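# Fully open the coffee maker lid, then let go

## Task

Swing the coffee maker's lid open as far as it will go, and finish with neither robot hand nor arm touching the coffee maker.

## Robot and tools

Robot: two arms on a table. left_arm carries a left hand and right_arm carries a right hand. Each hand has index, middle and ring fingers plus a thumb, with sixteen motors. Calibrated bases in the scene frame: left_arm at (+0.001, +0.330, 0) m with quat_wxyz (+1.000, 0, 0, -0.018), and right_arm at (-0.053, -0.255, 0) m with quat_wxyz (+1.000, 0, 0, -0.001). A camera stand is fixed behind the arms.

Scene frame: the origin is at table-top height, halfway between the nominal bases. +x points out over the table, +y toward left_arm, +z up. Arm names do not match image sides. Reported end_effector_position (m) and end_effector_quat_wxyz are in this frame and can be off by a few cm, more at long reach.

Hand point axes (right hand): +z runs along the straight fingers toward the tips. +x runs across the palm, away from the thumb. The palm surface is the plane y = -0.062 m, and fingertips move toward +y as they curl. On the left hand, +x points toward the thumb instead. The straight fingertips reach about 0.11 m past the hand point along z. A rigid mast sticks out near the wrist at x +0.05 to +0.10, z -0.16 to -0.11, up to y +0.06; on the left hand its x values flip sign. The mast can strike objects.

execute_actions(actions, cameras): actions is a list of actions, each 0.5 s long. An action is a table of up to 15 rows, one per 1/30 s step; if it has fewer rows, the last row repeats. Each row has 48 numbers in [-1, 1], covering both arms even if only one moves:
1-6: left_arm dx, dy, dz, rx, ry, rz
7-22: left hand's 16 motor places
23-24: left current_limit, speed
25-30: right_arm dx, dy, dz, rx, ry, rz
31-46: right hand's 16 places
47-48: right current_limit, speed.

The dx..rz values are offsets, not poses. They are measured along that arm's own Hand target axes, starting from the Hand target at the beginning of the action. Every row in an action counts from that same start, so rows do not add up within an action. Successive actions do add up, so repeating an offset moves the hand further. Scale: 1.0 equals 0.6 m or 180 degrees. rx, ry, rz together form one rotation vector. Commanded orientation is clipped to within 40 degrees of the measured orientation. The hand often stops short of the target because of friction, weight or elbow sag (it sags lower), so send the missing distance as a new offset. An all-zero action re-requests the current target. To stop pressing against something, command the target back past the hand point.

Hand places: in each hand's 16 places, put the grasp numbers a, b, c, d (range -1..1) in the first four and exactly 0 in the other twelve; otherwise the row is refused. All zeros gives an open hand, and these are goals, not 'no change'. To keep a hand as it is, resend its previous a, b, c, d.
- a curls index and middle at their outer hinges.
- b bends all three fingers at the knuckle.
- c brings the thumb in front of the palm and the index toward it.
- d curls the ring finger.
Examples: (0, 0.75, 0.75, 0) closes the fingertips near y +0.05, z -0.035; (0.25, 0.25, 0.75, 0) forms a pinch around z +0.03 to +0.05.

current_limit maps -1..+1 linearly to 0..550 mA per motor, with a floor of 11 mA. speed sets the goal rate to (speed+1)/2 of 8.5 rad/s. Initial values are +0.4 and -0.6, and whatever was last sent stays in effect.

cameras: a list of names, ["all"] or []. If left out, images come only when actions is empty. Names are cam_head_left, cam_head_right and cam_high, each 672x504. An unknown name invalidates the whole call.

Results, per arm: end-effector position and quaternion; Hand target (the commanded pose after clipping, which the next offsets start from); joint positions, velocities (may read 'within noise') and torques (these include gravity; joints 3 and 4 wrap at ±28 N m); and motor temperatures. Per hand motor, in the 16-motor order: hand_goal, hand_measured, hand_current_ma (positive pushes toward -1), and hand_state (moving, goal, blocked or overload). hand_current_limit and hand_speed are also listed. A motor held at 495 mA or more for 5 s shuts down for 10 s. At 85 °C a MOTOR HOT line appears. At 100 °C the arm drops (OVER-TEMPERATURE FAULT) for 30-60 s. Heat comes from holding loads, stretched poses or pushing at unreachable targets. If an arm stops, hand commands sent during the stop are lost. A call returns once the robot is still, up to 3 s after the last action.

zoom_image(camera, region): enlarges part of the latest image from cam_head_left, cam_head_right or cam_high. region is [x0, y0, x1, y1] in pixels from the top-left corner, at most 504 by 504.

read_manual(section): returns URDF licence text only ("licences"). It does not move anything.

finished_scene(scene=1): ends the scene for good. The lid must be fully open and stay that way, with no contact.

The scene keeps running while you think, and the robot holds its last command.

Avoid:
- hitting the coffee maker or the table hard, and slamming the lid;
- pushing anything off the work area;
- arm-to-arm contact or one hand gripping the other;
- long hard pushes that overheat motors.
A brief external push on loose objects can happen. Smooth, quick, low-effort motion is preferred.

Each tool is called as name(argument=value, ...), one argument or row to a line, values as JSON.

## Session

execute_actions(
  actions=[],
)

Scene clock: 0.00 s.
left_arm: end_effector_position=(+0.3085, +0.4824, +0.3937) hand_goal=(-0.754, +0.000, -0.576, -0.696, -0.754, +0.000, -0.576, -0.696, -0.754, +0.000, -0.576, -0.696, -0.714, -0.678, -0.226, -0.168) hand_measured=(-0.754, +0.000, -0.576, -0.696, -0.754, +0.000, -0.576, -0.696, -0.754, +0.000, -0.576, -0.696, -0.714, -0.678, -0.226, -0.168) hand_current_ma=(+0, +0, +0, +0, +0, +0, +0, +0, +0, +0, +0, +0, +0, +0, +0, +0) hand_state=(goal, goal, goal, goal, goal, goal, goal, goal, goal, goal, goal, goal, goal, goal, goal, goal) hand_current_limit=0.40 hand_speed=-0.60 end_effector_quat_wxyz=(+0.470, +0.051, +0.846, -0.248) | right_arm: end_effector_position=(+0.4250, -0.4677, +0.3299) hand_goal=(-0.754, +0.000, -0.576, -0.696, -0.754, +0.000, -0.576, -0.696, -0.754, +0.000, -0.576, -0.696, -0.714, -0.678, -0.226, -0.168) hand_measured=(-0.754, +0.000, -0.576, -0.696, -0.754, +0.000, -0.576, -0.696, -0.754, +0.000, -0.576, -0.696, -0.714, -0.678, -0.226, -0.168) hand_current_ma=(+0, +0, +0, +0, +0, +0, +0, +0, +0, +0, +0, +0, +0, +0, +0, +0) hand_state=(goal, goal, goal, goal, goal, goal, goal, goal, goal, goal, goal, goal, goal, goal, goal, goal) hand_current_limit=0.40 hand_speed=-0.60 end_effector_quat_wxyz=(+0.287, +0.739, +0.608, +0.033)
Joint positions: left_arm=[0.835 0.884 1.204 -1.455 1.07 -0.914] | right_arm=[-0.33 1.178 1.139 -0.99 0.235 -0.204]
Joint velocities: within noise
Joint torques (N m): no reading
Motor temperatures (°C): left_arm=[27 28 30 30 34 29] | right_arm=[32 37 33 30 28 28]
Heat: left arm: hottest wrist yaw 34 °C; right arm: hottest shoulder 37 °C.
Hand target: left_arm +0.3101, +0.4839, +0.4101; +0.480, +0.060, +0.843, -0.236 | right_arm +0.4296, -0.4693, +0.3473; +0.300, +0.737, +0.604, +0.041

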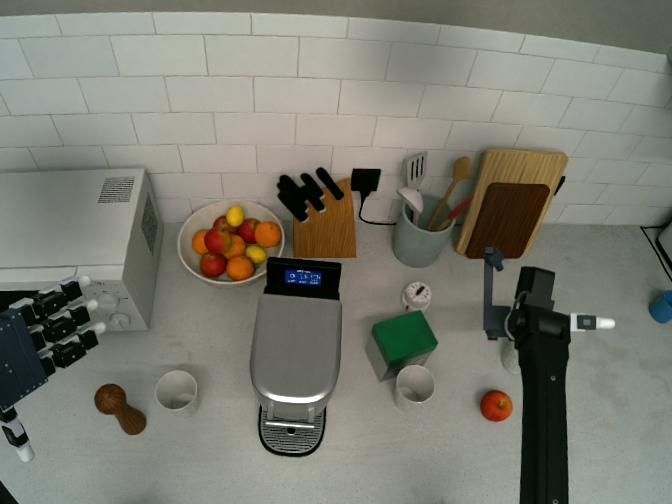

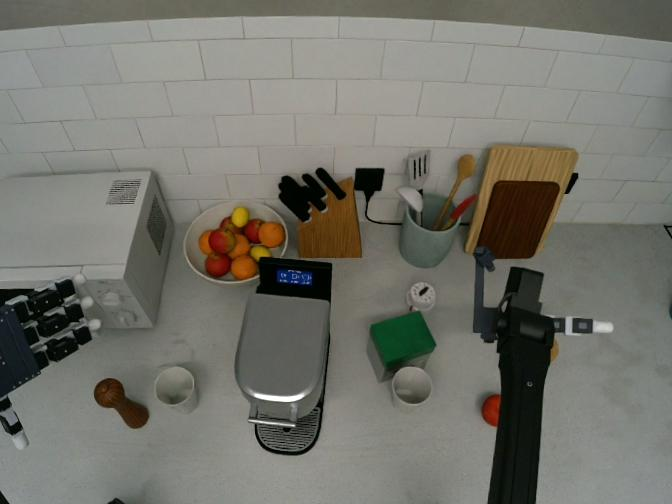

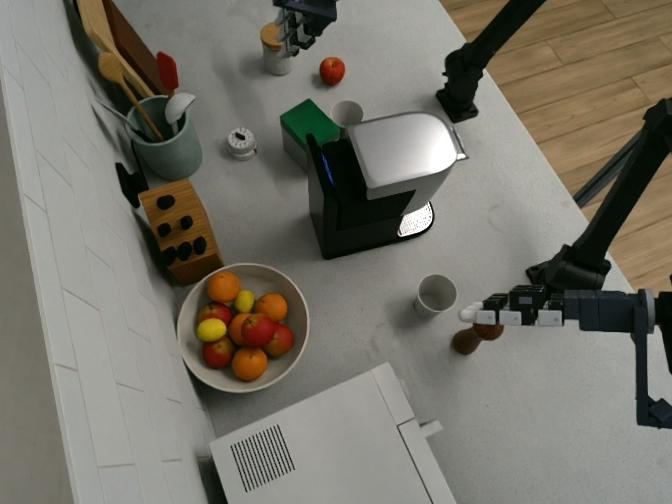

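zoom_image(
  camera="cam_head_left",
  region=[220, 240, 372, 470],
)

zoom_image(
  camera="cam_high",
  region=[290, 90, 490, 270],
)

zoom_image(
  camera="cam_head_right",
  region=[220, 240, 372, 470],
)

Scaled by 2.191 from the camera's 672x504 image, which has a finer 960x720 frame.

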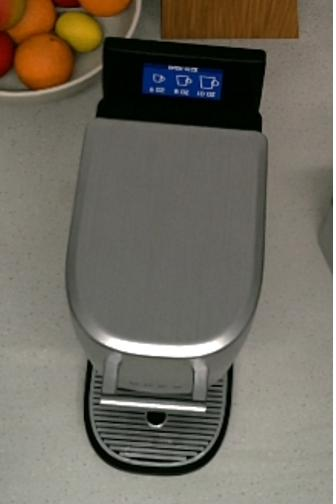

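Scaled by 2.520 from the camera's 672x504 image, which has a finer 960x720 frame.

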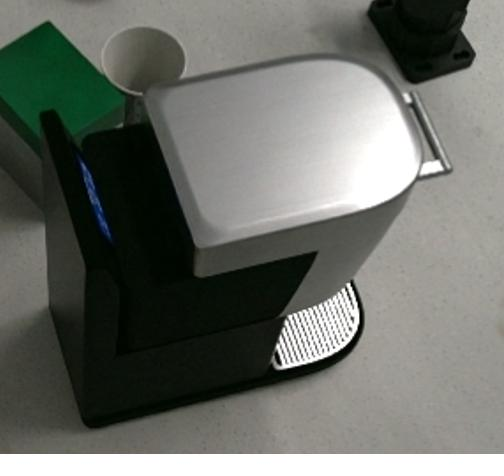

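Scaled by 2.191 from the camera's 672x504 image, which has a finer 960x720 frame.

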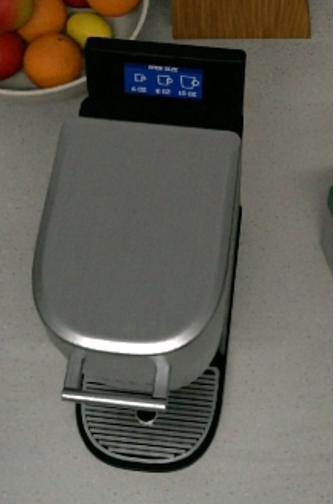

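zoom_image(
  camera="cam_high",
  region=[440, 220, 672, 440],
)

zoom_image(
  camera="cam_high",
  region=[240, 0, 500, 140],
)

zoom_image(
  camera="cam_head_left",
  region=[0, 250, 200, 504],
)

zoom_image(
  camera="cam_head_right",
  region=[0, 250, 200, 504],
)

zoom_image(
  camera="cam_head_left",
  region=[440, 230, 672, 504],
)

zoom_image(
  camera="cam_head_right",
  region=[440, 230, 672, 504],
)

Scaled by 2.172 from the camera's 672x504 image, which has a finer 960x720 frame.

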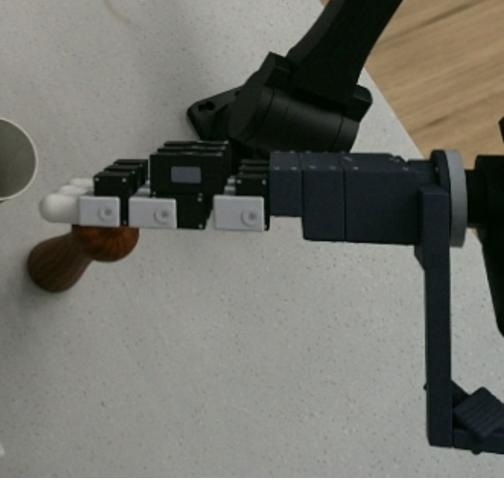

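Scaled by 1.938 from the camera's 672x504 image, which has a finer 960x720 frame.

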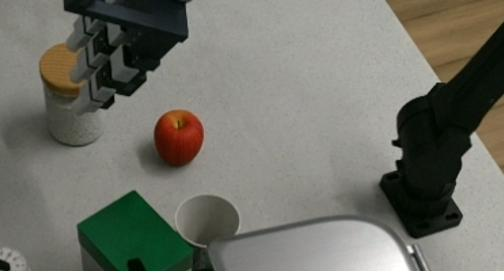

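Scaled by 1.984 from the camera's 672x504 image, which has a finer 960x720 frame.

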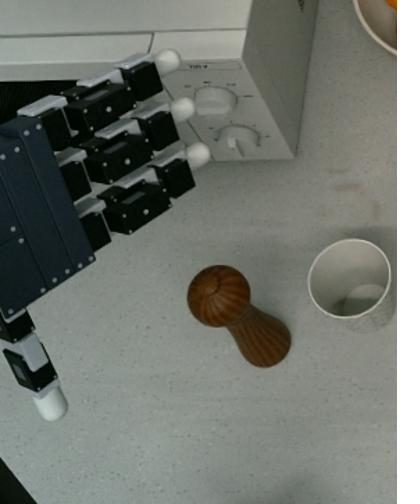

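Scaled by 1.984 from the camera's 672x504 image, which has a finer 960x720 frame.

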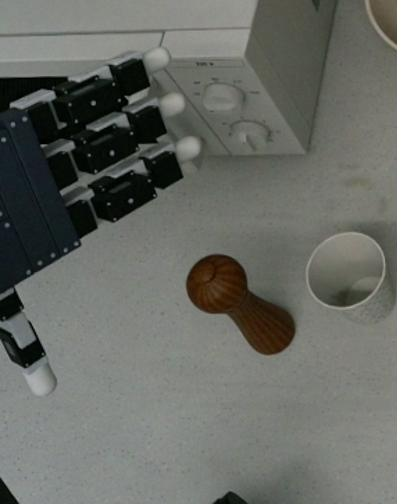

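Scaled by 1.839 from the camera's 672x504 image, which has a finer 960x720 frame.

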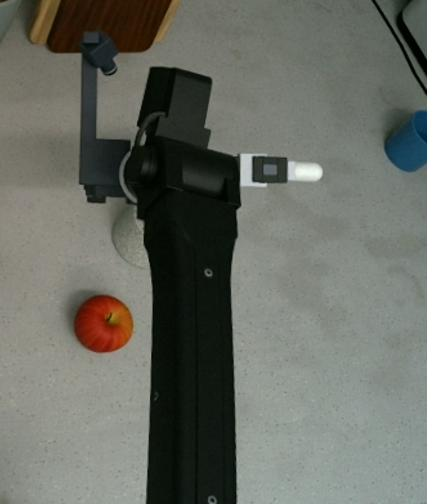

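Scaled by 1.839 from the camera's 672x504 image, which has a finer 960x720 frame.

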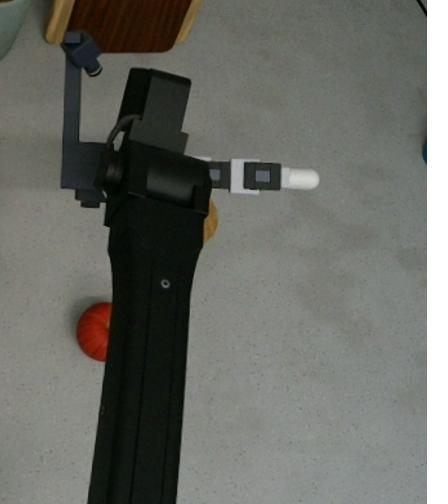

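execute_actions(
  actions=[
    [[0,0,0,0,0,0,0,0,0,0,0,0,0,0,0,0,0,0,0,0,0,0,0.4,-0.6,0.01,-0.035,-0.035,0.015,0.05,0.006,0,0,0,0,0,0,0,0,0,0,0,0,0,0,0,0,0.4,-0.6],[0,0,0,0,0,0,0,0,0,0,0,0,0,0,0,0,0,0,0,0,0,0,0.4,-0.6,0.01,-0.035,-0.035,0.015,0.05,0.006,0,0,0,0,0,0,0,0,0,0,0,0,0,0,0,0,0.4,-0.6],[0,0,0,0,0,0,0,0,0,0,0,0,0,0,0,0,0,0,0,0,0,0,0.4,-0.6,0.01,-0.035,-0.035,0.015,0.05,0.006,0,0,0,0,0,0,0,0,0,0,0,0,0,0,0,0,0.4,-0.6],[0,0,0,0,0,0,0,0,0,0,0,0,0,0,0,0,0,0,0,0,0,0,0.4,-0.6,0.01,-0.035,-0.035,0.015,0.05,0.006,0,0,0,0,0,0,0,0,0,0,0,0,0,0,0,0,0.4,-0.6],[0,0,0,0,0,0,0,0,0,0,0,0,0,0,0,0,0,0,0,0,0,0,0.4,-0.6,0.02,-0.07,-0.07,0.03,0.1,0.013,0,0,0,0,0,0,0,0,0,0,0,0,0,0,0,0,0.4,-0.6],[0,0,0,0,0,0,0,0,0,0,0,0,0,0,0,0,0,0,0,0,0,0,0.4,-0.6,0.02,-0.07,-0.07,0.03,0.1,0.013,0,0,0,0,0,0,0,0,0,0,0,0,0,0,0,0,0.4,-0.6],[0,0,0,0,0,0,0,0,0,0,0,0,0,0,0,0,0,0,0,0,0,0,0.4,-0.6,0.02,-0.07,-0.07,0.03,0.1,0.013,0,0,0,0,0,0,0,0,0,0,0,0,0,0,0,0,0.4,-0.6],[0,0,0,0,0,0,0,0,0,0,0,0,0,0,0,0,0,0,0,0,0,0,0.4,-0.6,0.02,-0.07,-0.07,0.03,0.1,0.013,0,0,0,0,0,0,0,0,0,0,0,0,0,0,0,0,0.4,-0.6],[0,0,0,0,0,0,0,0,0,0,0,0,0,0,0,0,0,0,0,0,0,0,0.4,-0.6,0.0305,-0.1067,-0.1062,0.0449,0.1513,0.0197,0,0,0,0,0,0,0,0,0,0,0,0,0,0,0,0,0.4,-0.6]],
  ],
)

Scene clock: 6.70 s.
left_arm: end_effector_position=(+0.3085, +0.4824, +0.3937) hand_goal=(-0.750, +0.000, -0.580, -0.700, -0.750, +0.000, -0.580, -0.700, -0.750, +0.000, -0.580, -0.700, -0.710, -0.680, -0.230, -0.170) hand_measured=(-0.748, +0.000, -0.576, -0.698, -0.748, +0.000, -0.576, -0.698, -0.748, +0.000, -0.576, -0.696, -0.708, -0.678, -0.226, -0.168) hand_current_ma=(+0, +0, +1, +0, +0, +0, +1, +0, +0, +0, +1, +1, +0, +0, +1, +1) hand_state=(goal, goal, goal, goal, goal, goal, goal, goal, goal, goal, goal, goal, goal, goal, goal, goal) hand_current_limit=0.40 hand_speed=-0.60 end_effector_quat_wxyz=(+0.470, +0.051, +0.846, -0.248) | right_arm: end_effector_position=(+0.3467, -0.4155, +0.3411) hand_goal=(-0.750, +0.000, -0.580, -0.700, -0.750, +0.000, -0.580, -0.700, -0.750, +0.000, -0.580, -0.700, -0.710, -0.680, -0.230, -0.170) hand_measured=(-0.754, +0.000, -0.578, -0.698, -0.754, +0.000, -0.578, -0.698, -0.754, +0.000, -0.578, -0.698, -0.716, -0.678, -0.224, -0.168) hand_current_ma=(-2, +0, +0, +1, -2, +0, +0, +1, -2, +0, +0, +1, -3, +1, +4, +1) hand_state=(goal, goal, goal, goal, goal, goal, goal, goal, goal, goal, goal, goal, goal, goal, goal, goal) hand_current_limit=0.40 hand_speed=-0.60 end_effector_quat_wxyz=(+0.086, +0.749, +0.633, +0.175)
Joint positions: left_arm=[0.835 0.884 1.204 -1.455 1.07 -0.914] | right_arm=[-0.488 1.057 1.194 -1.409 -0.259 -0.284]
Joint torques (N m): left_arm=[1.2 -2.43 12.79 0.69 0.83 -0.03] | right_arm=[-1.2 -6.12 11.75 0.35 -0.44 -0.22]
Heat: left arm: hottest wrist yaw 35 °C; right arm: hottest shoulder 37 °C.
Hand target: left_arm +0.3101, +0.4839, +0.4101; +0.480, +0.060, +0.843, -0.236 | right_arm +0.3520, -0.4218, +0.3621; +0.096, +0.744, +0.636, +0.180
Off the commanded pose: left_arm 0.017 m, 2 deg | right_arm 0.023 m, 1 deg.

execute_actions(
  actions=[
    [[0,0,0,0,0,0,0,0,0,0,0,0,0,0,0,0,0,0,0,0,0,0,0.4,-0.6,0.022,-0.04,-0.022,0.015,0.05,0.006,0,0,0,0,0,0,0,0,0,0,0,0,0,0,0,0,0.4,-0.6],[0,0,0,0,0,0,0,0,0,0,0,0,0,0,0,0,0,0,0,0,0,0,0.4,-0.6,0.022,-0.04,-0.022,0.015,0.05,0.006,0,0,0,0,0,0,0,0,0,0,0,0,0,0,0,0,0.4,-0.6],[0,0,0,0,0,0,0,0,0,0,0,0,0,0,0,0,0,0,0,0,0,0,0.4,-0.6,0.022,-0.04,-0.022,0.015,0.05,0.006,0,0,0,0,0,0,0,0,0,0,0,0,0,0,0,0,0.4,-0.6],[0,0,0,0,0,0,0,0,0,0,0,0,0,0,0,0,0,0,0,0,0,0,0.4,-0.6,0.044,-0.08,-0.044,0.03,0.1,0.013,0,0,0,0,0,0,0,0,0,0,0,0,0,0,0,0,0.4,-0.6],[0,0,0,0,0,0,0,0,0,0,0,0,0,0,0,0,0,0,0,0,0,0,0.4,-0.6,0.044,-0.08,-0.044,0.03,0.1,0.013,0,0,0,0,0,0,0,0,0,0,0,0,0,0,0,0,0.4,-0.6],[0,0,0,0,0,0,0,0,0,0,0,0,0,0,0,0,0,0,0,0,0,0,0.4,-0.6,0.044,-0.08,-0.044,0.03,0.1,0.013,0,0,0,0,0,0,0,0,0,0,0,0,0,0,0,0,0.4,-0.6],[0,0,0,0,0,0,0,0,0,0,0,0,0,0,0,0,0,0,0,0,0,0,0.4,-0.6,0.0653,-0.1222,-0.0665,0.0449,0.1513,0.0197,0,0,0,0,0,0,0,0,0,0,0,0,0,0,0,0,0.4,-0.6]],
    [[0,0,0,0,0,0,0,0,0,0,0,0,0,0,0,0,0,0,0,0,0,0,0.4,-0.6,0.0767,-0.1325,-0.0137,0.0449,0.1513,0.0197,0,0,0,0,0,0,0,0,0,0,0,0,0,0,0,0,0.4,-0.6]],
    [[0,0,0,0,0,0,0,0,0,0,0,0,0,0,0,0,0,0,0,0,0,0,0.4,-0.6,0.062,-0.1348,0.0392,0.0449,0.1513,0.0197,0,0,0,0,0,0,0,0,0,0,0,0,0,0,0,0,0.4,-0.6]],
  ],
  cameras=["all"],
)

Scene clock: 9.40 s.
left_arm: end_effector_position=(+0.3085, +0.4824, +0.3937) hand_goal=(-0.750, +0.000, -0.580, -0.700, -0.750, +0.000, -0.580, -0.700, -0.750, +0.000, -0.580, -0.700, -0.710, -0.680, -0.230, -0.170) hand_measured=(-0.748, +0.000, -0.576, -0.698, -0.748, +0.000, -0.576, -0.698, -0.748, +0.000, -0.576, -0.696, -0.708, -0.678, -0.226, -0.168) hand_current_ma=(+0, +0, +1, +0, +0, +0, +1, +0, +0, +0, +1, +1, +0, +0, +1, +1) hand_state=(goal, goal, goal, goal, goal, goal, goal, goal, goal, goal, goal, goal, goal, goal, goal, goal) hand_current_limit=0.40 hand_speed=-0.60 end_effector_quat_wxyz=(+0.470, +0.051, +0.846, -0.248) | right_arm: end_effector_position=(+0.1244, -0.2781, +0.3881) hand_goal=(-0.750, +0.000, -0.580, -0.700, -0.750, +0.000, -0.580, -0.700, -0.750, +0.000, -0.580, -0.700, -0.710, -0.680, -0.230, -0.170) hand_measured=(-0.754, -0.002, -0.578, -0.698, -0.752, -0.002, -0.578, -0.698, -0.754, -0.002, -0.578, -0.698, -0.714, -0.678, -0.226, -0.168) hand_current_ma=(-1, +0, +0, +1, -1, +0, +0, +1, -1, +0, +0, +1, -1, +1, +2, +1) hand_state=(goal, goal, goal, goal, goal, goal, goal, goal, goal, goal, goal, goal, goal, goal, goal, goal) hand_current_limit=0.40 hand_speed=-0.60 end_effector_quat_wxyz=(-0.050, +0.824, +0.296, +0.480)
Joint positions: left_arm=[0.835 0.884 1.204 -1.455 1.07 -0.914] | right_arm=[-0.718 0.283 0.974 -1.706 -0.891 0.433]
Joint torques (N m): left_arm=[1.32 -2.32 12.81 0.76 0.83 -0.03] | right_arm=[0.32 6.12 10.15 0.8 -0.74 -0.1]
Heat: left arm: hottest wrist yaw 35 °C; right arm: hottest shoulder 37 °C.
Hand target: left_arm +0.3101, +0.4839, +0.4101; +0.480, +0.060, +0.843, -0.236 | right_arm +0.1203, -0.2773, +0.4055; -0.290, +0.650, +0.460, +0.531
Off the commanded pose: left_arm 0.017 m, 2 deg | right_arm 0.018 m, 67 deg; orientation clipped; orientation clipped at the end of an earlier action of this call.
joint sent to its limit (right arm) — joint 4 (wrist pitch), lower limit. The joint targets are off in orientation, not in position.

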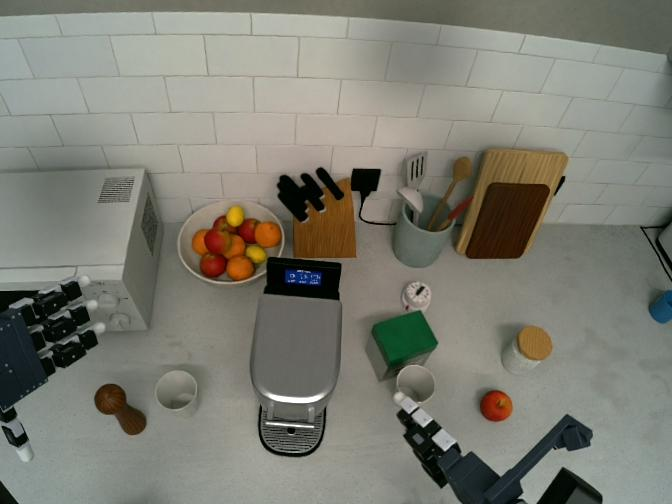

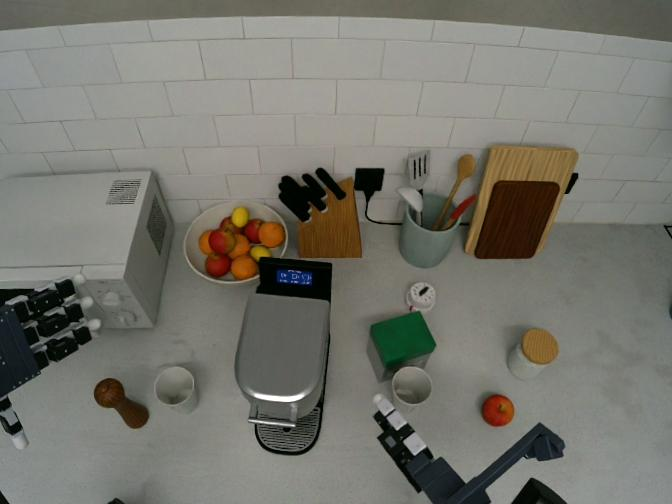

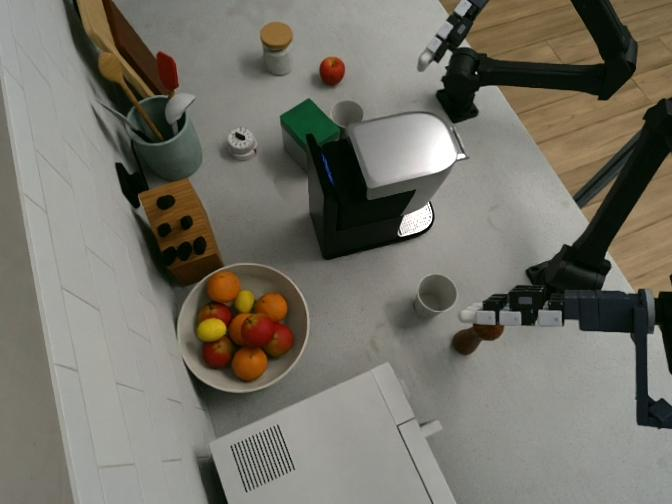

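execute_actions(
  actions=[
    [[0,0,0,0,0,0,0,0,0,0,0,0,0,0,0,0,0,0,0,0,0,0,0.4,-0.6,0.052,0.052,0.084,0.139,0.093,0.0165,0,0,0,0,0,0,0,0,0,0,0,0,0,0,0,0,0.4,-0.6]],
  ],
)

Scene clock: 10.97 s.
left_arm: end_effector_position=(+0.3085, +0.4824, +0.3937) hand_goal=(-0.750, +0.000, -0.580, -0.700, -0.750, +0.000, -0.580, -0.700, -0.750, +0.000, -0.580, -0.700, -0.710, -0.680, -0.230, -0.170) hand_measured=(-0.748, +0.000, -0.576, -0.698, -0.748, +0.000, -0.576, -0.698, -0.748, +0.000, -0.576, -0.696, -0.708, -0.678, -0.226, -0.168) hand_current_ma=(+0, +0, +1, +0, +0, +0, +1, +0, +0, +0, +1, +1, +0, +0, +1, +1) hand_state=(goal, goal, goal, goal, goal, goal, goal, goal, goal, goal, goal, goal, goal, goal, goal, goal) hand_current_limit=0.40 hand_speed=-0.60 end_effector_quat_wxyz=(+0.470, +0.051, +0.846, -0.248) | right_arm: end_effector_position=(+0.1732, -0.2360, +0.4239) hand_goal=(-0.750, +0.000, -0.580, -0.700, -0.750, +0.000, -0.580, -0.700, -0.750, +0.000, -0.580, -0.700, -0.710, -0.680, -0.230, -0.170) hand_measured=(-0.752, -0.002, -0.578, -0.698, -0.752, -0.002, -0.578, -0.698, -0.752, -0.002, -0.578, -0.698, -0.712, -0.678, -0.226, -0.168) hand_current_ma=(-1, +0, +0, +1, +0, +0, +0, +1, +0, +0, +0, +1, -1, +1, +2, +1) hand_state=(goal, goal, goal, goal, goal, goal, goal, goal, goal, goal, goal, goal, goal, goal, goal, goal) hand_current_limit=0.40 hand_speed=-0.60 end_effector_quat_wxyz=(-0.242, +0.723, +0.309, +0.568)
Joint positions: left_arm=[0.835 0.884 1.204 -1.455 1.07 -0.914] | right_arm=[-0.655 0.448 0.996 -1.706 -1.309 0.425]
Joint torques (N m): left_arm=[1.14 -2.61 12.83 0.7 0.83 -0.03] | right_arm=[-1.2 2.78 7.27 0.44 -1.29 -0.21]
Heat: left arm: hottest wrist yaw 35 °C; right arm: hottest shoulder 37 °C.
Hand target: left_arm +0.3101, +0.4839, +0.4101; +0.480, +0.060, +0.843, -0.236 | right_arm +0.1703, -0.2374, +0.4254; -0.468, +0.539, +0.480, +0.510
Off the commanded pose: left_arm 0.017 m, 2 deg | right_arm 0.004 m, 46 deg; orientation clipped.
joint sent to its limit (right arm) — joint 4 (wrist pitch), lower limit. The joint targets are off in orientation, not in position.

execute_actions(
  actions=[],
)

Scene clock: 11.10 s.
left_arm: end_effector_position=(+0.3085, +0.4824, +0.3937) hand_goal=(-0.750, +0.000, -0.580, -0.700, -0.750, +0.000, -0.580, -0.700, -0.750, +0.000, -0.580, -0.700, -0.710, -0.680, -0.230, -0.170) hand_measured=(-0.748, +0.000, -0.576, -0.698, -0.748, +0.000, -0.576, -0.698, -0.748, +0.000, -0.576, -0.696, -0.708, -0.678, -0.226, -0.168) hand_current_ma=(+0, +0, +1, +0, +0, +0, +1, +0, +0, +0, +1, +1, +0, +0, +1, +1) hand_state=(goal, goal, goal, goal, goal, goal, goal, goal, goal, goal, goal, goal, goal, goal, goal, goal) hand_current_limit=0.40 hand_speed=-0.60 end_effector_quat_wxyz=(+0.470, +0.051, +0.846, -0.248) | right_arm: end_effector_position=(+0.1733, -0.2359, +0.4240) hand_goal=(-0.750, +0.000, -0.580, -0.700, -0.750, +0.000, -0.580, -0.700, -0.750, +0.000, -0.580, -0.700, -0.710, -0.680, -0.230, -0.170) hand_measured=(-0.752, -0.002, -0.578, -0.698, -0.752, -0.002, -0.578, -0.698, -0.752, -0.002, -0.578, -0.698, -0.712, -0.678, -0.226, -0.168) hand_current_ma=(-1, +0, +0, +1, +0, +0, +0, +1, +0, +0, +0, +1, -1, +1, +2, +1) hand_state=(goal, goal, goal, goal, goal, goal, goal, goal, goal, goal, goal, goal, goal, goal, goal, goal) hand_current_limit=0.40 hand_speed=-0.60 end_effector_quat_wxyz=(-0.242, +0.723, +0.309, +0.568)
Joint positions: left_arm=[0.835 0.884 1.204 -1.455 1.07 -0.914] | right_arm=[-0.655 0.448 0.996 -1.706 -1.31 0.425]
Joint velocities: within noise
Joint torques (N m): left_arm=[1.26 -2.55 12.85 0.75 0.81 -0.04] | right_arm=[-1.44 3.08 7.21 0.43 -1.3 -0.25]
Motor temperatures (°C): left_arm=[27 28 31 30 35 29] | right_arm=[32 37 36 30 28 28]
Heat: left arm: hottest wrist yaw 35 °C; right arm: hottest shoulder 37 °C.
Hand target: left_arm +0.3101, +0.4839, +0.4101; +0.480, +0.060, +0.843, -0.236 | right_arm +0.1703, -0.2373, +0.4255; -0.468, +0.539, +0.480, +0.510
Off the commanded pose: left_arm 0.017 m, 2 deg | right_arm 0.004 m, 46 deg; orientation clipped.

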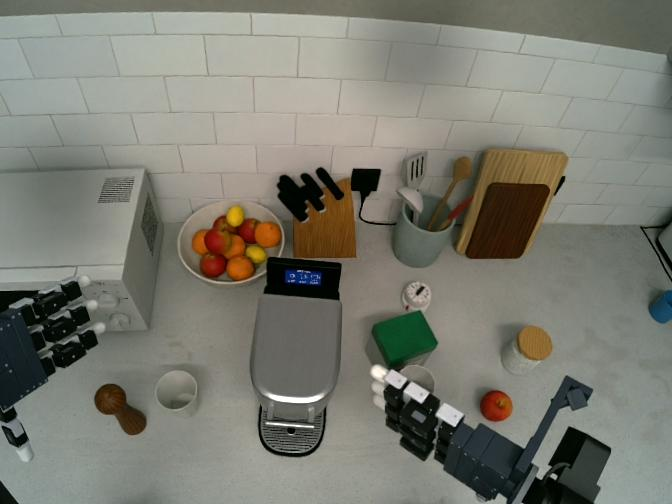

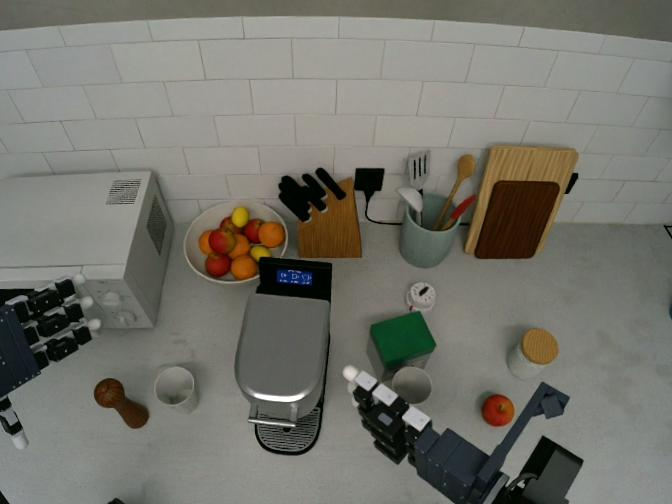

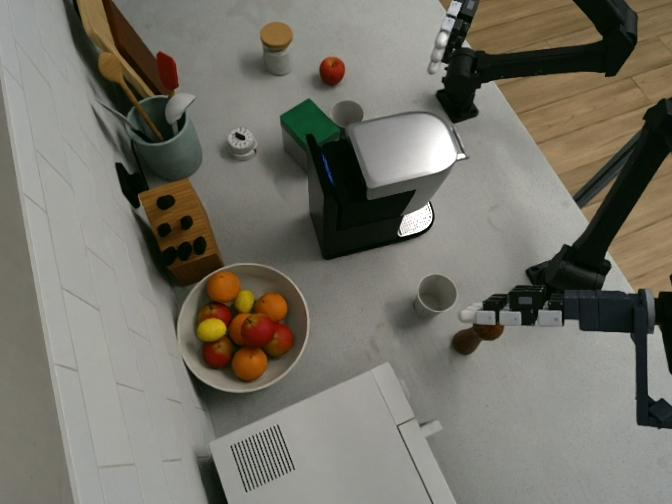

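zoom_image(
  camera="cam_head_left",
  region=[240, 340, 480, 504],
)

zoom_image(
  camera="cam_head_right",
  region=[240, 340, 480, 504],
)

zoom_image(
  camera="cam_high",
  region=[390, 0, 500, 180],
)

Scaled by 2.100 from the camera's 672x504 image, which has a finer 960x720 frame.

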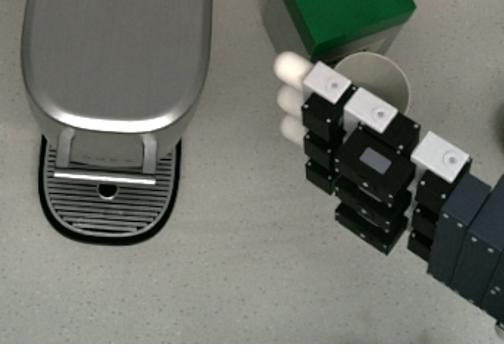

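Scaled by 2.100 from the camera's 672x504 image, which has a finer 960x720 frame.

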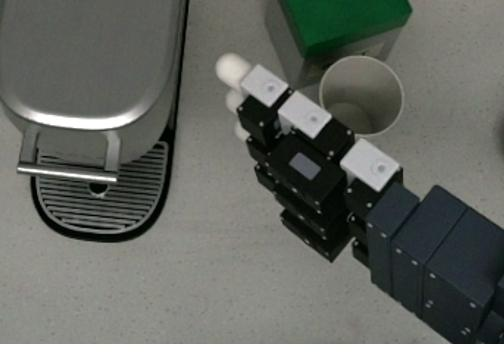

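Scaled by 2.800 from the camera's 672x504 image, which has a finer 960x720 frame.

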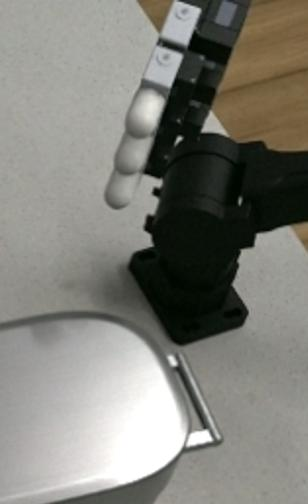

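execute_actions(
  actions=[
    [[0,0,0,0,0,0,0,0,0,0,0,0,0,0,0,0,0,0,0,0,0,0,0.4,-0.6,-0.03,-0.005,0.06,0.01,0,0,0,0,0,0,0,0,0,0,0,0,0,0,0,0,0,0,0.4,-0.6],[0,0,0,0,0,0,0,0,0,0,0,0,0,0,0,0,0,0,0,0,0,0,0.4,-0.6,-0.03,-0.005,0.06,0.01,0,0,0,0,0,0,0,0,0,0,0,0,0,0,0,0,0,0,0.4,-0.6],[0,0,0,0,0,0,0,0,0,0,0,0,0,0,0,0,0,0,0,0,0,0,0.4,-0.6,-0.03,-0.005,0.06,0.01,0,0,0,0,0,0,0,0,0,0,0,0,0,0,0,0,0,0,0.4,-0.6],[0,0,0,0,0,0,0,0,0,0,0,0,0,0,0,0,0,0,0,0,0,0,0.4,-0.6,-0.03,-0.005,0.06,0.01,0,0,0,0,0,0,0,0,0,0,0,0,0,0,0,0,0,0,0.4,-0.6],[0,0,0,0,0,0,0,0,0,0,0,0,0,0,0,0,0,0,0,0,0,0,0.4,-0.6,-0.06,-0.01,0.12,0.02,0,0,0,0,0,0,0,0,0,0,0,0,0,0,0,0,0,0,0.4,-0.6],[0,0,0,0,0,0,0,0,0,0,0,0,0,0,0,0,0,0,0,0,0,0,0.4,-0.6,-0.06,-0.01,0.12,0.02,0,0,0,0,0,0,0,0,0,0,0,0,0,0,0,0,0,0,0.4,-0.6],[0,0,0,0,0,0,0,0,0,0,0,0,0,0,0,0,0,0,0,0,0,0,0.4,-0.6,-0.06,-0.01,0.12,0.02,0,0,0,0,0,0,0,0,0,0,0,0,0,0,0,0,0,0,0.4,-0.6],[0,0,0,0,0,0,0,0,0,0,0,0,0,0,0,0,0,0,0,0,0,0,0.4,-0.6,-0.06,-0.01,0.12,0.02,0,0,0,0,0,0,0,0,0,0,0,0,0,0,0,0,0,0,0.4,-0.6],[0,0,0,0,0,0,0,0,0,0,0,0,0,0,0,0,0,0,0,0,0,0,0.4,-0.6,-0.1,-0.018,0.203,0.032,0,0,0,0,0,0,0,0,0,0,0,0,0,0,0,0,0,0,0.4,-0.6]],
    [[0,0,0,0,0,0,0,0,0,0,0,0,0,0,0,0,0,0,0,0,0,0,0.4,-0.6,0,0,0,0,0,0,0,0,0,0,0,0,0,0,0,0,0,0,0,0,0,0,0.4,-0.6]],
  ],
  cameras=["all"],
)

Scene clock: 14.50 s.
left_arm: end_effector_position=(+0.3085, +0.4824, +0.3937) hand_goal=(-0.750, +0.000, -0.580, -0.700, -0.750, +0.000, -0.580, -0.700, -0.750, +0.000, -0.580, -0.700, -0.710, -0.680, -0.230, -0.170) hand_measured=(-0.748, +0.000, -0.576, -0.698, -0.748, +0.000, -0.576, -0.698, -0.748, +0.000, -0.576, -0.696, -0.708, -0.678, -0.226, -0.168) hand_current_ma=(+0, +0, +1, +0, +0, +0, +1, +0, +0, +0, +1, +1, +0, +0, +1, +1) hand_state=(goal, goal, goal, goal, goal, goal, goal, goal, goal, goal, goal, goal, goal, goal, goal, goal) hand_current_limit=0.40 hand_speed=-0.60 end_effector_quat_wxyz=(+0.470, +0.051, +0.846, -0.248) | right_arm: end_effector_position=(+0.1703, -0.1184, +0.3569) hand_goal=(-0.750, +0.000, -0.580, -0.700, -0.750, +0.000, -0.580, -0.700, -0.750, +0.000, -0.580, -0.700, -0.710, -0.680, -0.230, -0.170) hand_measured=(-0.750, -0.002, -0.578, -0.698, -0.750, -0.002, -0.578, -0.698, -0.752, -0.002, -0.578, -0.698, -0.712, -0.678, -0.228, -0.168) hand_current_ma=(+0, +0, +0, +1, +0, +0, +0, +1, +0, +0, +0, +1, +0, +1, +1, +1) hand_state=(goal, goal, goal, goal, goal, goal, goal, goal, goal, goal, goal, goal, goal, goal, goal, goal) hand_current_limit=0.40 hand_speed=-0.60 end_effector_quat_wxyz=(-0.448, +0.561, +0.464, +0.520)
Joint positions: left_arm=[0.835 0.884 1.204 -1.455 1.07 -0.914] | right_arm=[-0.162 0.541 0.756 -1.69 -1.512 0.115]
Joint torques (N m): left_arm=[1.38 -2.37 12.82 0.75 0.82 -0.03] | right_arm=[0.38 2.67 8.54 -0.21 -1.45 -0.23]
Heat: left arm: hottest wrist yaw 35 °C; right arm: hottest shoulder 37 °C.
Hand target: left_arm +0.3101, +0.4839, +0.4101; +0.480, +0.060, +0.843, -0.236 | right_arm +0.1705, -0.1177, +0.3605; -0.495, +0.515, +0.505, +0.485
Off the commanded pose: left_arm 0.017 m, 2 deg | right_arm 0.004 m, 10 deg.

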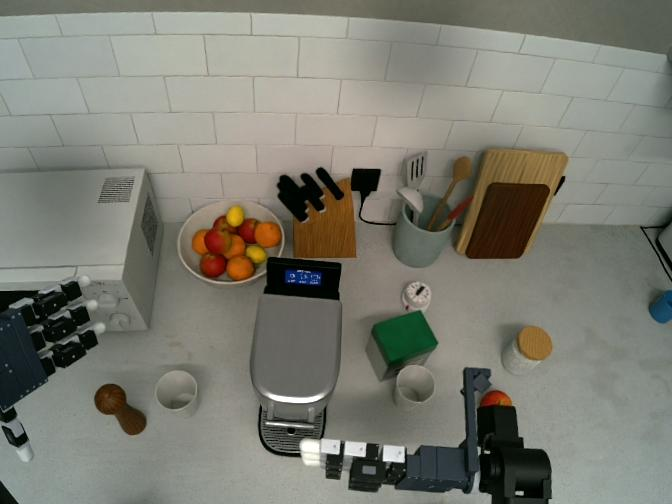

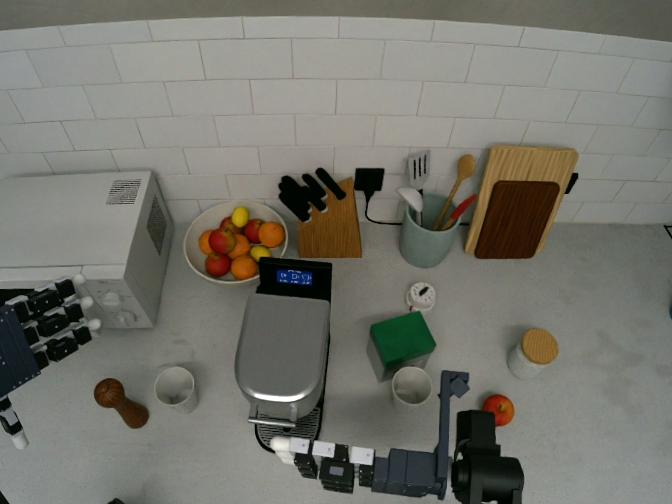

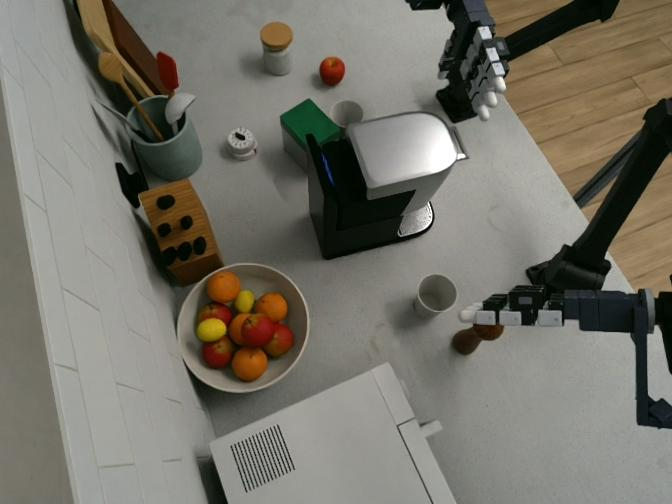

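zoom_image(
  camera="cam_head_left",
  region=[240, 384, 360, 504],
)

zoom_image(
  camera="cam_head_right",
  region=[220, 384, 340, 504],
)

zoom_image(
  camera="cam_high",
  region=[400, 20, 540, 180],
)

Scaled by 4.200 from the camera's 672x504 image, which has a finer 960x720 frame.

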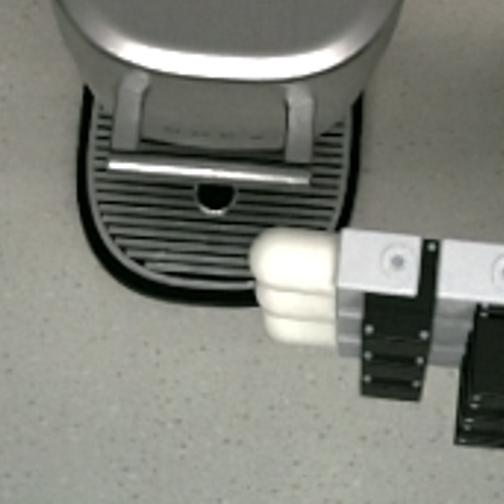

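Scaled by 4.200 from the camera's 672x504 image, which has a finer 960x720 frame.

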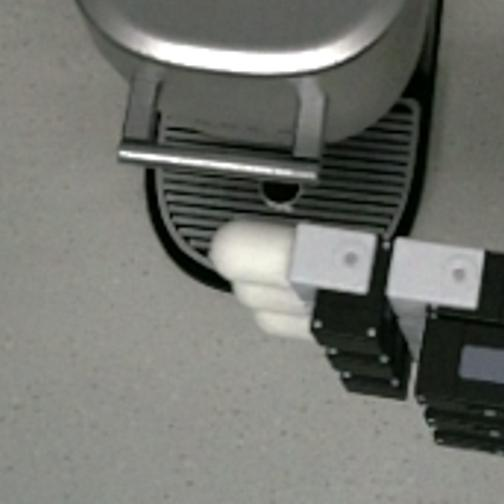

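Scaled by 3.150 from the camera's 672x504 image, which has a finer 960x720 frame.

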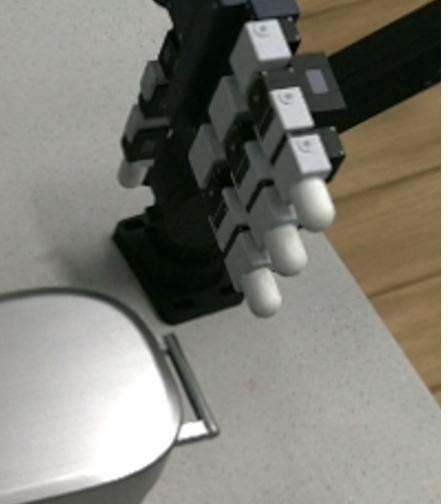

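execute_actions(
  actions=[
    [[0,0,0,0,0,0,0,0,0,0,0,0,0,0,0,0,0,0,0,0,0,0,0.4,-0.6,-0.05,0.001,0.02,0,0,0,0,0,0,0,0,0,0,0,0,0,0,0,0,0,0,0,0.75,-0.6],[0,0,0,0,0,0,0,0,0,0,0,0,0,0,0,0,0,0,0,0,0,0,0.4,-0.6,-0.05,0.001,0.02,0,0,0,0,0,0,0,0,0,0,0,0,0,0,0,0,0,0,0,0.75,-0.6],[0,0,0,0,0,0,0,0,0,0,0,0,0,0,0,0,0,0,0,0,0,0,0.4,-0.6,-0.05,0.001,0.02,0,0,0,0,0,0,0,0,0,0,0,0,0,0,0,0,0,0,0,0.75,-0.6],[0,0,0,0,0,0,0,0,0,0,0,0,0,0,0,0,0,0,0,0,0,0,0.4,-0.6,-0.05,0.001,0.02,0,0,0,0,0,0,0,0,0,0,0,0,0,0,0,0,0,0,0,0.75,-0.6],[0,0,0,0,0,0,0,0,0,0,0,0,0,0,0,0,0,0,0,0,0,0,0.4,-0.6,-0.1,0.002,0.04,0,0,0,0,0,0,0,0,0,0,0,0,0,0,0,0,0,0,0,0.75,-0.6],[0,0,0,0,0,0,0,0,0,0,0,0,0,0,0,0,0,0,0,0,0,0,0.4,-0.6,-0.1,0.002,0.04,0,0,0,0,0,0,0,0,0,0,0,0,0,0,0,0,0,0,0,0.75,-0.6],[0,0,0,0,0,0,0,0,0,0,0,0,0,0,0,0,0,0,0,0,0,0,0.4,-0.6,-0.1,0.002,0.04,0,0,0,0,0,0,0,0,0,0,0,0,0,0,0,0,0,0,0,0.75,-0.6],[0,0,0,0,0,0,0,0,0,0,0,0,0,0,0,0,0,0,0,0,0,0,0.4,-0.6,-0.1,0.002,0.04,0,0,0,0,0,0,0,0,0,0,0,0,0,0,0,0,0,0,0,0.75,-0.6],[0,0,0,0,0,0,0,0,0,0,0,0,0,0,0,0,0,0,0,0,0,0,0.4,-0.6,-0.148,0.003,0.056,0,0,0,0,0,0,0,0,0,0,0,0,0,0,0,0,0,0,0,0.75,-0.6]],
  ],
  cameras=["all"],
)

Scene clock: 17.80 s.
left_arm: end_effector_position=(+0.3085, +0.4824, +0.3937) hand_goal=(-0.750, +0.000, -0.580, -0.700, -0.750, +0.000, -0.580, -0.700, -0.750, +0.000, -0.580, -0.700, -0.710, -0.680, -0.230, -0.170) hand_measured=(-0.748, +0.000, -0.576, -0.698, -0.748, +0.000, -0.576, -0.698, -0.748, +0.000, -0.576, -0.696, -0.708, -0.678, -0.226, -0.168) hand_current_ma=(+0, +0, +1, +0, +0, +0, +1, +0, +0, +0, +1, +1, +0, +0, +1, +1) hand_state=(goal, goal, goal, goal, goal, goal, goal, goal, goal, goal, goal, goal, goal, goal, goal, goal) hand_current_limit=0.40 hand_speed=-0.60 end_effector_quat_wxyz=(+0.470, +0.051, +0.846, -0.248) | right_arm: end_effector_position=(+0.1680, -0.0906, +0.2681) hand_goal=(-0.750, +0.000, -0.580, -0.700, -0.750, +0.000, -0.580, -0.700, -0.750, +0.000, -0.580, -0.700, -0.710, -0.680, -0.230, -0.170) hand_measured=(-0.750, -0.002, -0.578, -0.698, -0.750, -0.002, -0.578, -0.698, -0.750, -0.002, -0.578, -0.698, -0.712, -0.678, -0.228, -0.168) hand_current_ma=(+0, +0, +0, +1, +0, +0, +0, +1, +0, +0, +0, +1, +0, +1, +1, +1) hand_state=(goal, goal, goal, goal, goal, goal, goal, goal, goal, goal, goal, goal, goal, goal, goal, goal) hand_current_limit=0.75 hand_speed=-0.60 end_effector_quat_wxyz=(+0.489, -0.529, -0.494, -0.487)
Joint positions: left_arm=[0.835 0.884 1.204 -1.455 1.07 -0.914] | right_arm=[-0.035 0.634 0.546 -1.565 -1.522 -0.046]
Joint torques (N m): left_arm=[1.32 -2.49 12.85 0.72 0.81 -0.02] | right_arm=[0.26 1.14 7.9 0.29 -1.48 -0.25]
Heat: left arm: hottest wrist yaw 35 °C; right arm: hottest shoulder 37 °C.
Hand target: left_arm +0.3101, +0.4839, +0.4101; +0.480, +0.060, +0.843, -0.236 | right_arm +0.1706, -0.0877, +0.2704; +0.495, -0.515, -0.505, -0.485
Off the commanded pose: left_arm 0.017 m, 2 deg | right_arm 0.005 m, 2 deg.

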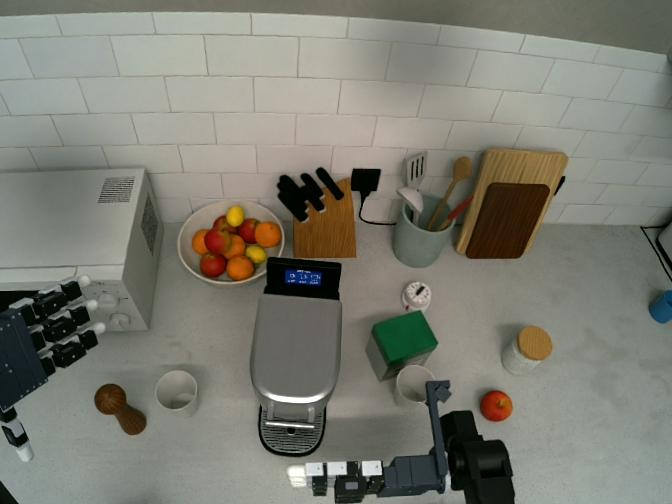

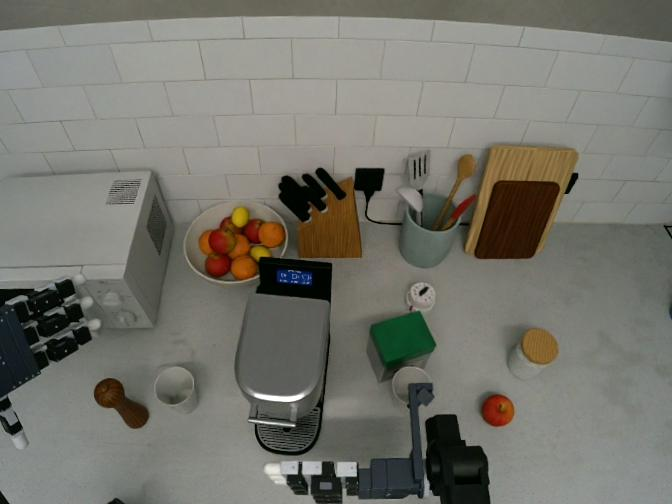

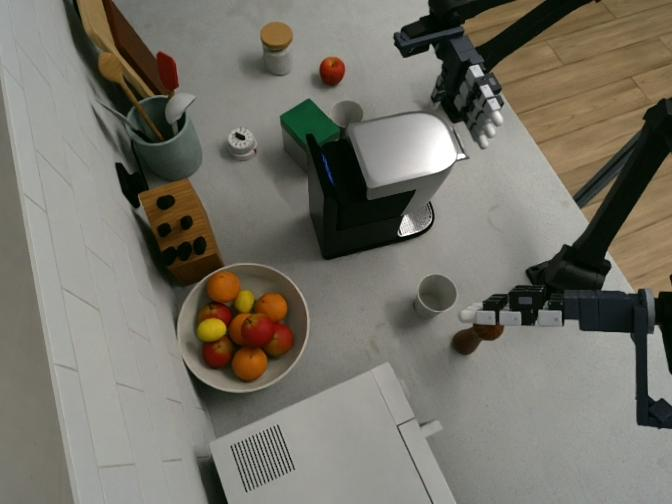

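zoom_image(
  camera="cam_head_left",
  region=[240, 384, 360, 504],
)

zoom_image(
  camera="cam_head_right",
  region=[220, 384, 340, 504],
)

zoom_image(
  camera="cam_high",
  region=[400, 60, 540, 220],
)

Scaled by 4.200 from the camera's 672x504 image, which has a finer 960x720 frame.

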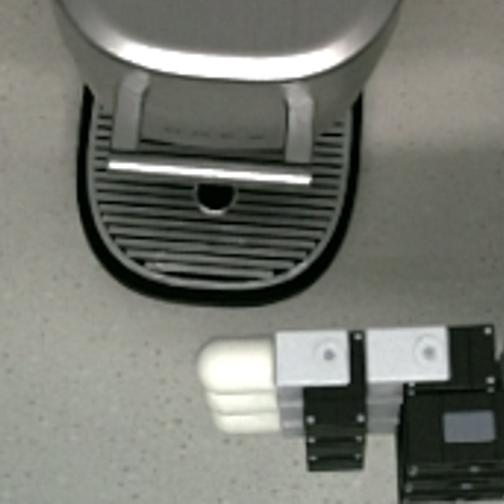

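Scaled by 4.200 from the camera's 672x504 image, which has a finer 960x720 frame.

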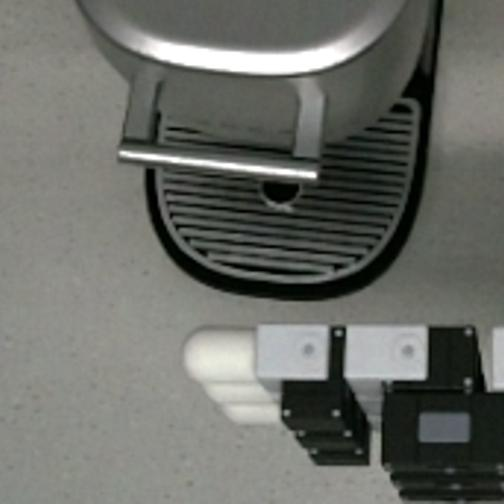

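Scaled by 3.150 from the camera's 672x504 image, which has a finer 960x720 frame.

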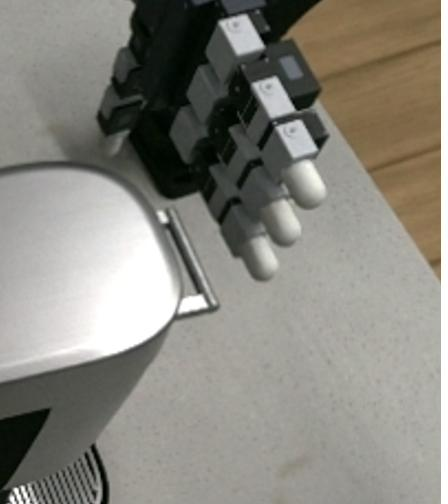

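execute_actions(
  actions=[
    [[0,0,0,0,0,0,0,0,0,0,0,0,0,0,0,0,0,0,0,0,0,0,0.4,-0.6,-0.05,0.002,0.017,0,0,0,0,0,0,0,0,0,0,0,0,0,0,0,0,0,0,0,0.75,-0.6],[0,0,0,0,0,0,0,0,0,0,0,0,0,0,0,0,0,0,0,0,0,0,0.4,-0.6,-0.05,0.002,0.017,0,0,0,0,0,0,0,0,0,0,0,0,0,0,0,0,0,0,0,0.75,-0.6],[0,0,0,0,0,0,0,0,0,0,0,0,0,0,0,0,0,0,0,0,0,0,0.4,-0.6,-0.05,0.002,0.017,0,0,0,0,0,0,0,0,0,0,0,0,0,0,0,0,0,0,0,0.75,-0.6],[0,0,0,0,0,0,0,0,0,0,0,0,0,0,0,0,0,0,0,0,0,0,0.4,-0.6,-0.05,0.002,0.017,0,0,0,0,0,0,0,0,0,0,0,0,0,0,0,0,0,0,0,0.75,-0.6],[0,0,0,0,0,0,0,0,0,0,0,0,0,0,0,0,0,0,0,0,0,0,0.4,-0.6,-0.105,0.005,0.035,0,0,0,0,0,0,0,0,0,0,0,0,0,0,0,0,0,0,0,0.75,-0.6],[0,0,0,0,0,0,0,0,0,0,0,0,0,0,0,0,0,0,0,0,0,0,0.4,-0.6,-0.105,0.005,0.035,0,0,0,0,0,0,0,0,0,0,0,0,0,0,0,0,0,0,0,0.75,-0.6],[0,0,0,0,0,0,0,0,0,0,0,0,0,0,0,0,0,0,0,0,0,0,0.4,-0.6,-0.105,0.005,0.035,0,0,0,0,0,0,0,0,0,0,0,0,0,0,0,0,0,0,0,0.75,-0.6],[0,0,0,0,0,0,0,0,0,0,0,0,0,0,0,0,0,0,0,0,0,0,0.4,-0.6,-0.105,0.005,0.035,0,0,0,0,0,0,0,0,0,0,0,0,0,0,0,0,0,0,0,0.75,-0.6],[0,0,0,0,0,0,0,0,0,0,0,0,0,0,0,0,0,0,0,0,0,0,0.4,-0.6,-0.162,0.007,0.052,0,0,0,0,0,0,0,0,0,0,0,0,0,0,0,0,0,0,0,0.75,-0.6]],
  ],
  cameras=["all"],
)

zoom_image(
  camera="cam_head_left",
  region=[240, 384, 360, 504],
)

zoom_image(
  camera="cam_high",
  region=[400, 60, 540, 220],
)

Scene clock: 19.63 s.
left_arm: end_effector_position=(+0.3085, +0.4824, +0.3937) hand_goal=(-0.750, +0.000, -0.580, -0.700, -0.750, +0.000, -0.580, -0.700, -0.750, +0.000, -0.580, -0.700, -0.710, -0.680, -0.230, -0.170) hand_measured=(-0.748, +0.000, -0.576, -0.698, -0.748, +0.000, -0.576, -0.698, -0.748, +0.000, -0.576, -0.696, -0.708, -0.678, -0.226, -0.168) hand_current_ma=(+0, +0, +1, +0, +0, +0, +1, +0, +0, +0, +1, +1, +0, +0, +1, +1) hand_state=(goal, goal, goal, goal, goal, goal, goal, goal, goal, goal, goal, goal, goal, goal, goal, goal) hand_current_limit=0.40 hand_speed=-0.60 end_effector_quat_wxyz=(+0.470, +0.051, +0.846, -0.248) | right_arm: end_effector_position=(+0.1671, -0.0681, +0.1709) hand_goal=(-0.750, +0.000, -0.580, -0.700, -0.750, +0.000, -0.580, -0.700, -0.750, +0.000, -0.580, -0.700, -0.710, -0.680, -0.230, -0.170) hand_measured=(-0.750, -0.002, -0.578, -0.698, -0.750, -0.002, -0.578, -0.698, -0.750, -0.002, -0.578, -0.698, -0.712, -0.678, -0.228, -0.168) hand_current_ma=(+0, +0, +0, +1, +0, +0, +0, +1, +0, +0, +0, +1, +0, +1, +1, +1) hand_state=(goal, goal, goal, goal, goal, goal, goal, goal, goal, goal, goal, goal, goal, goal, goal, goal) hand_current_limit=0.75 hand_speed=-0.60 end_effector_quat_wxyz=(+0.519, -0.501, -0.514, -0.465)
Joint positions: left_arm=[0.835 0.884 1.204 -1.455 1.07 -0.914] | right_arm=[0.063 0.869 0.353 -1.236 -1.54 -0.139]
Joint torques (N m): left_arm=[1.14 -2.55 12.82 0.73 0.82 -0.03] | right_arm=[0.44 -0.73 7.06 0.17 -1.46 -0.24]
Heat: left arm: hottest wrist yaw 35 °C; right arm: hottest shoulder 37 °C.
Hand target: left_arm +0.3101, +0.4839, +0.4101; +0.480, +0.060, +0.843, -0.236 | right_arm +0.1729, -0.0604, +0.1719; +0.495, -0.515, -0.505, -0.485
Off the commanded pose: left_arm 0.017 m, 2 deg | right_arm 0.010 m, 4 deg.

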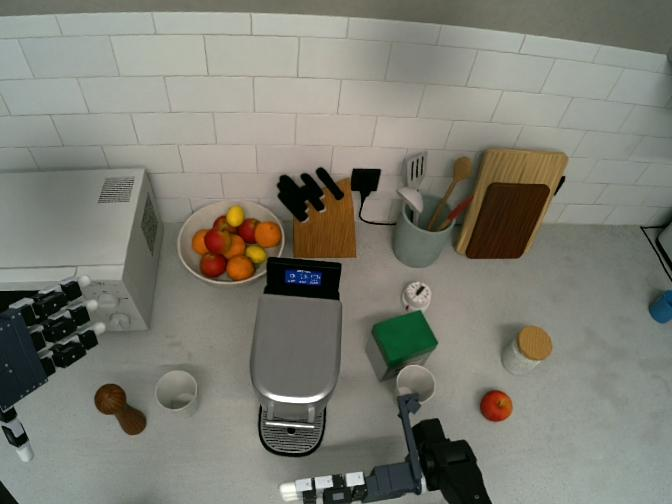

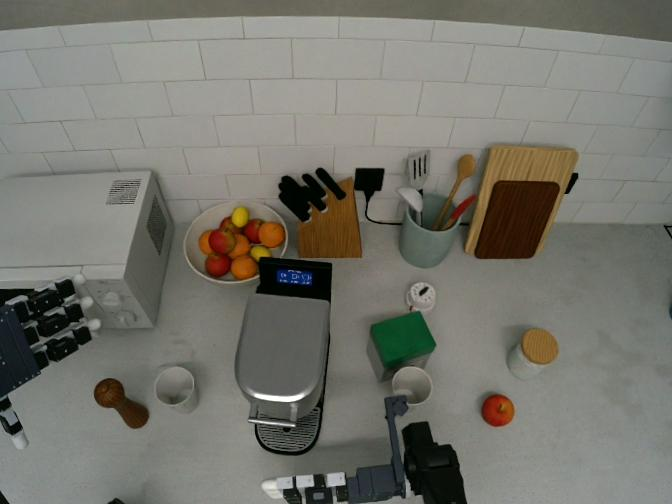

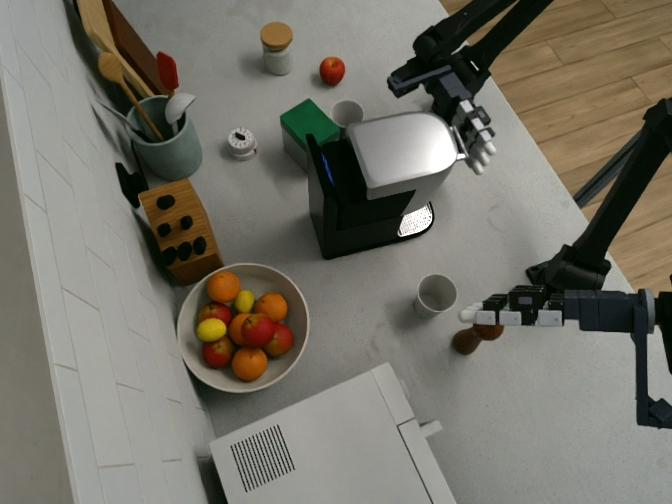

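Scaled by 4.200 from the camera's 672x504 image, which has a finer 960x720 frame.

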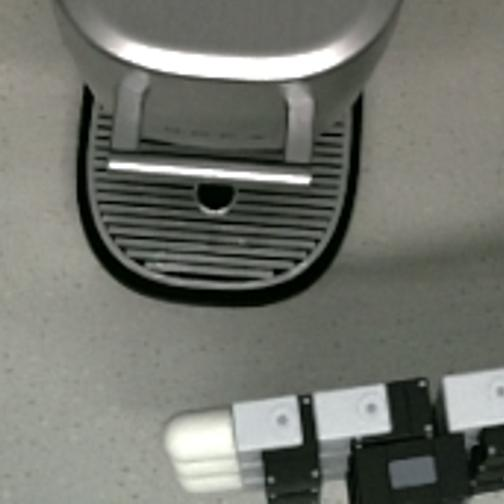

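Scaled by 3.150 from the camera's 672x504 image, which has a finer 960x720 frame.

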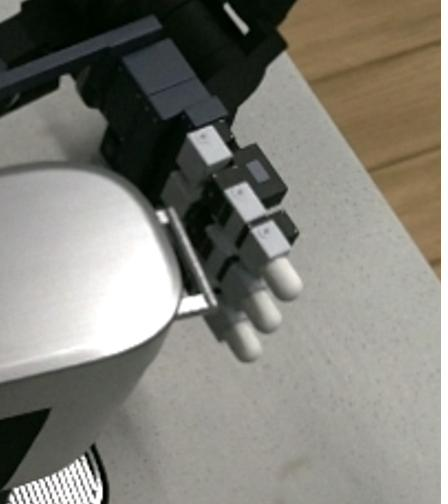

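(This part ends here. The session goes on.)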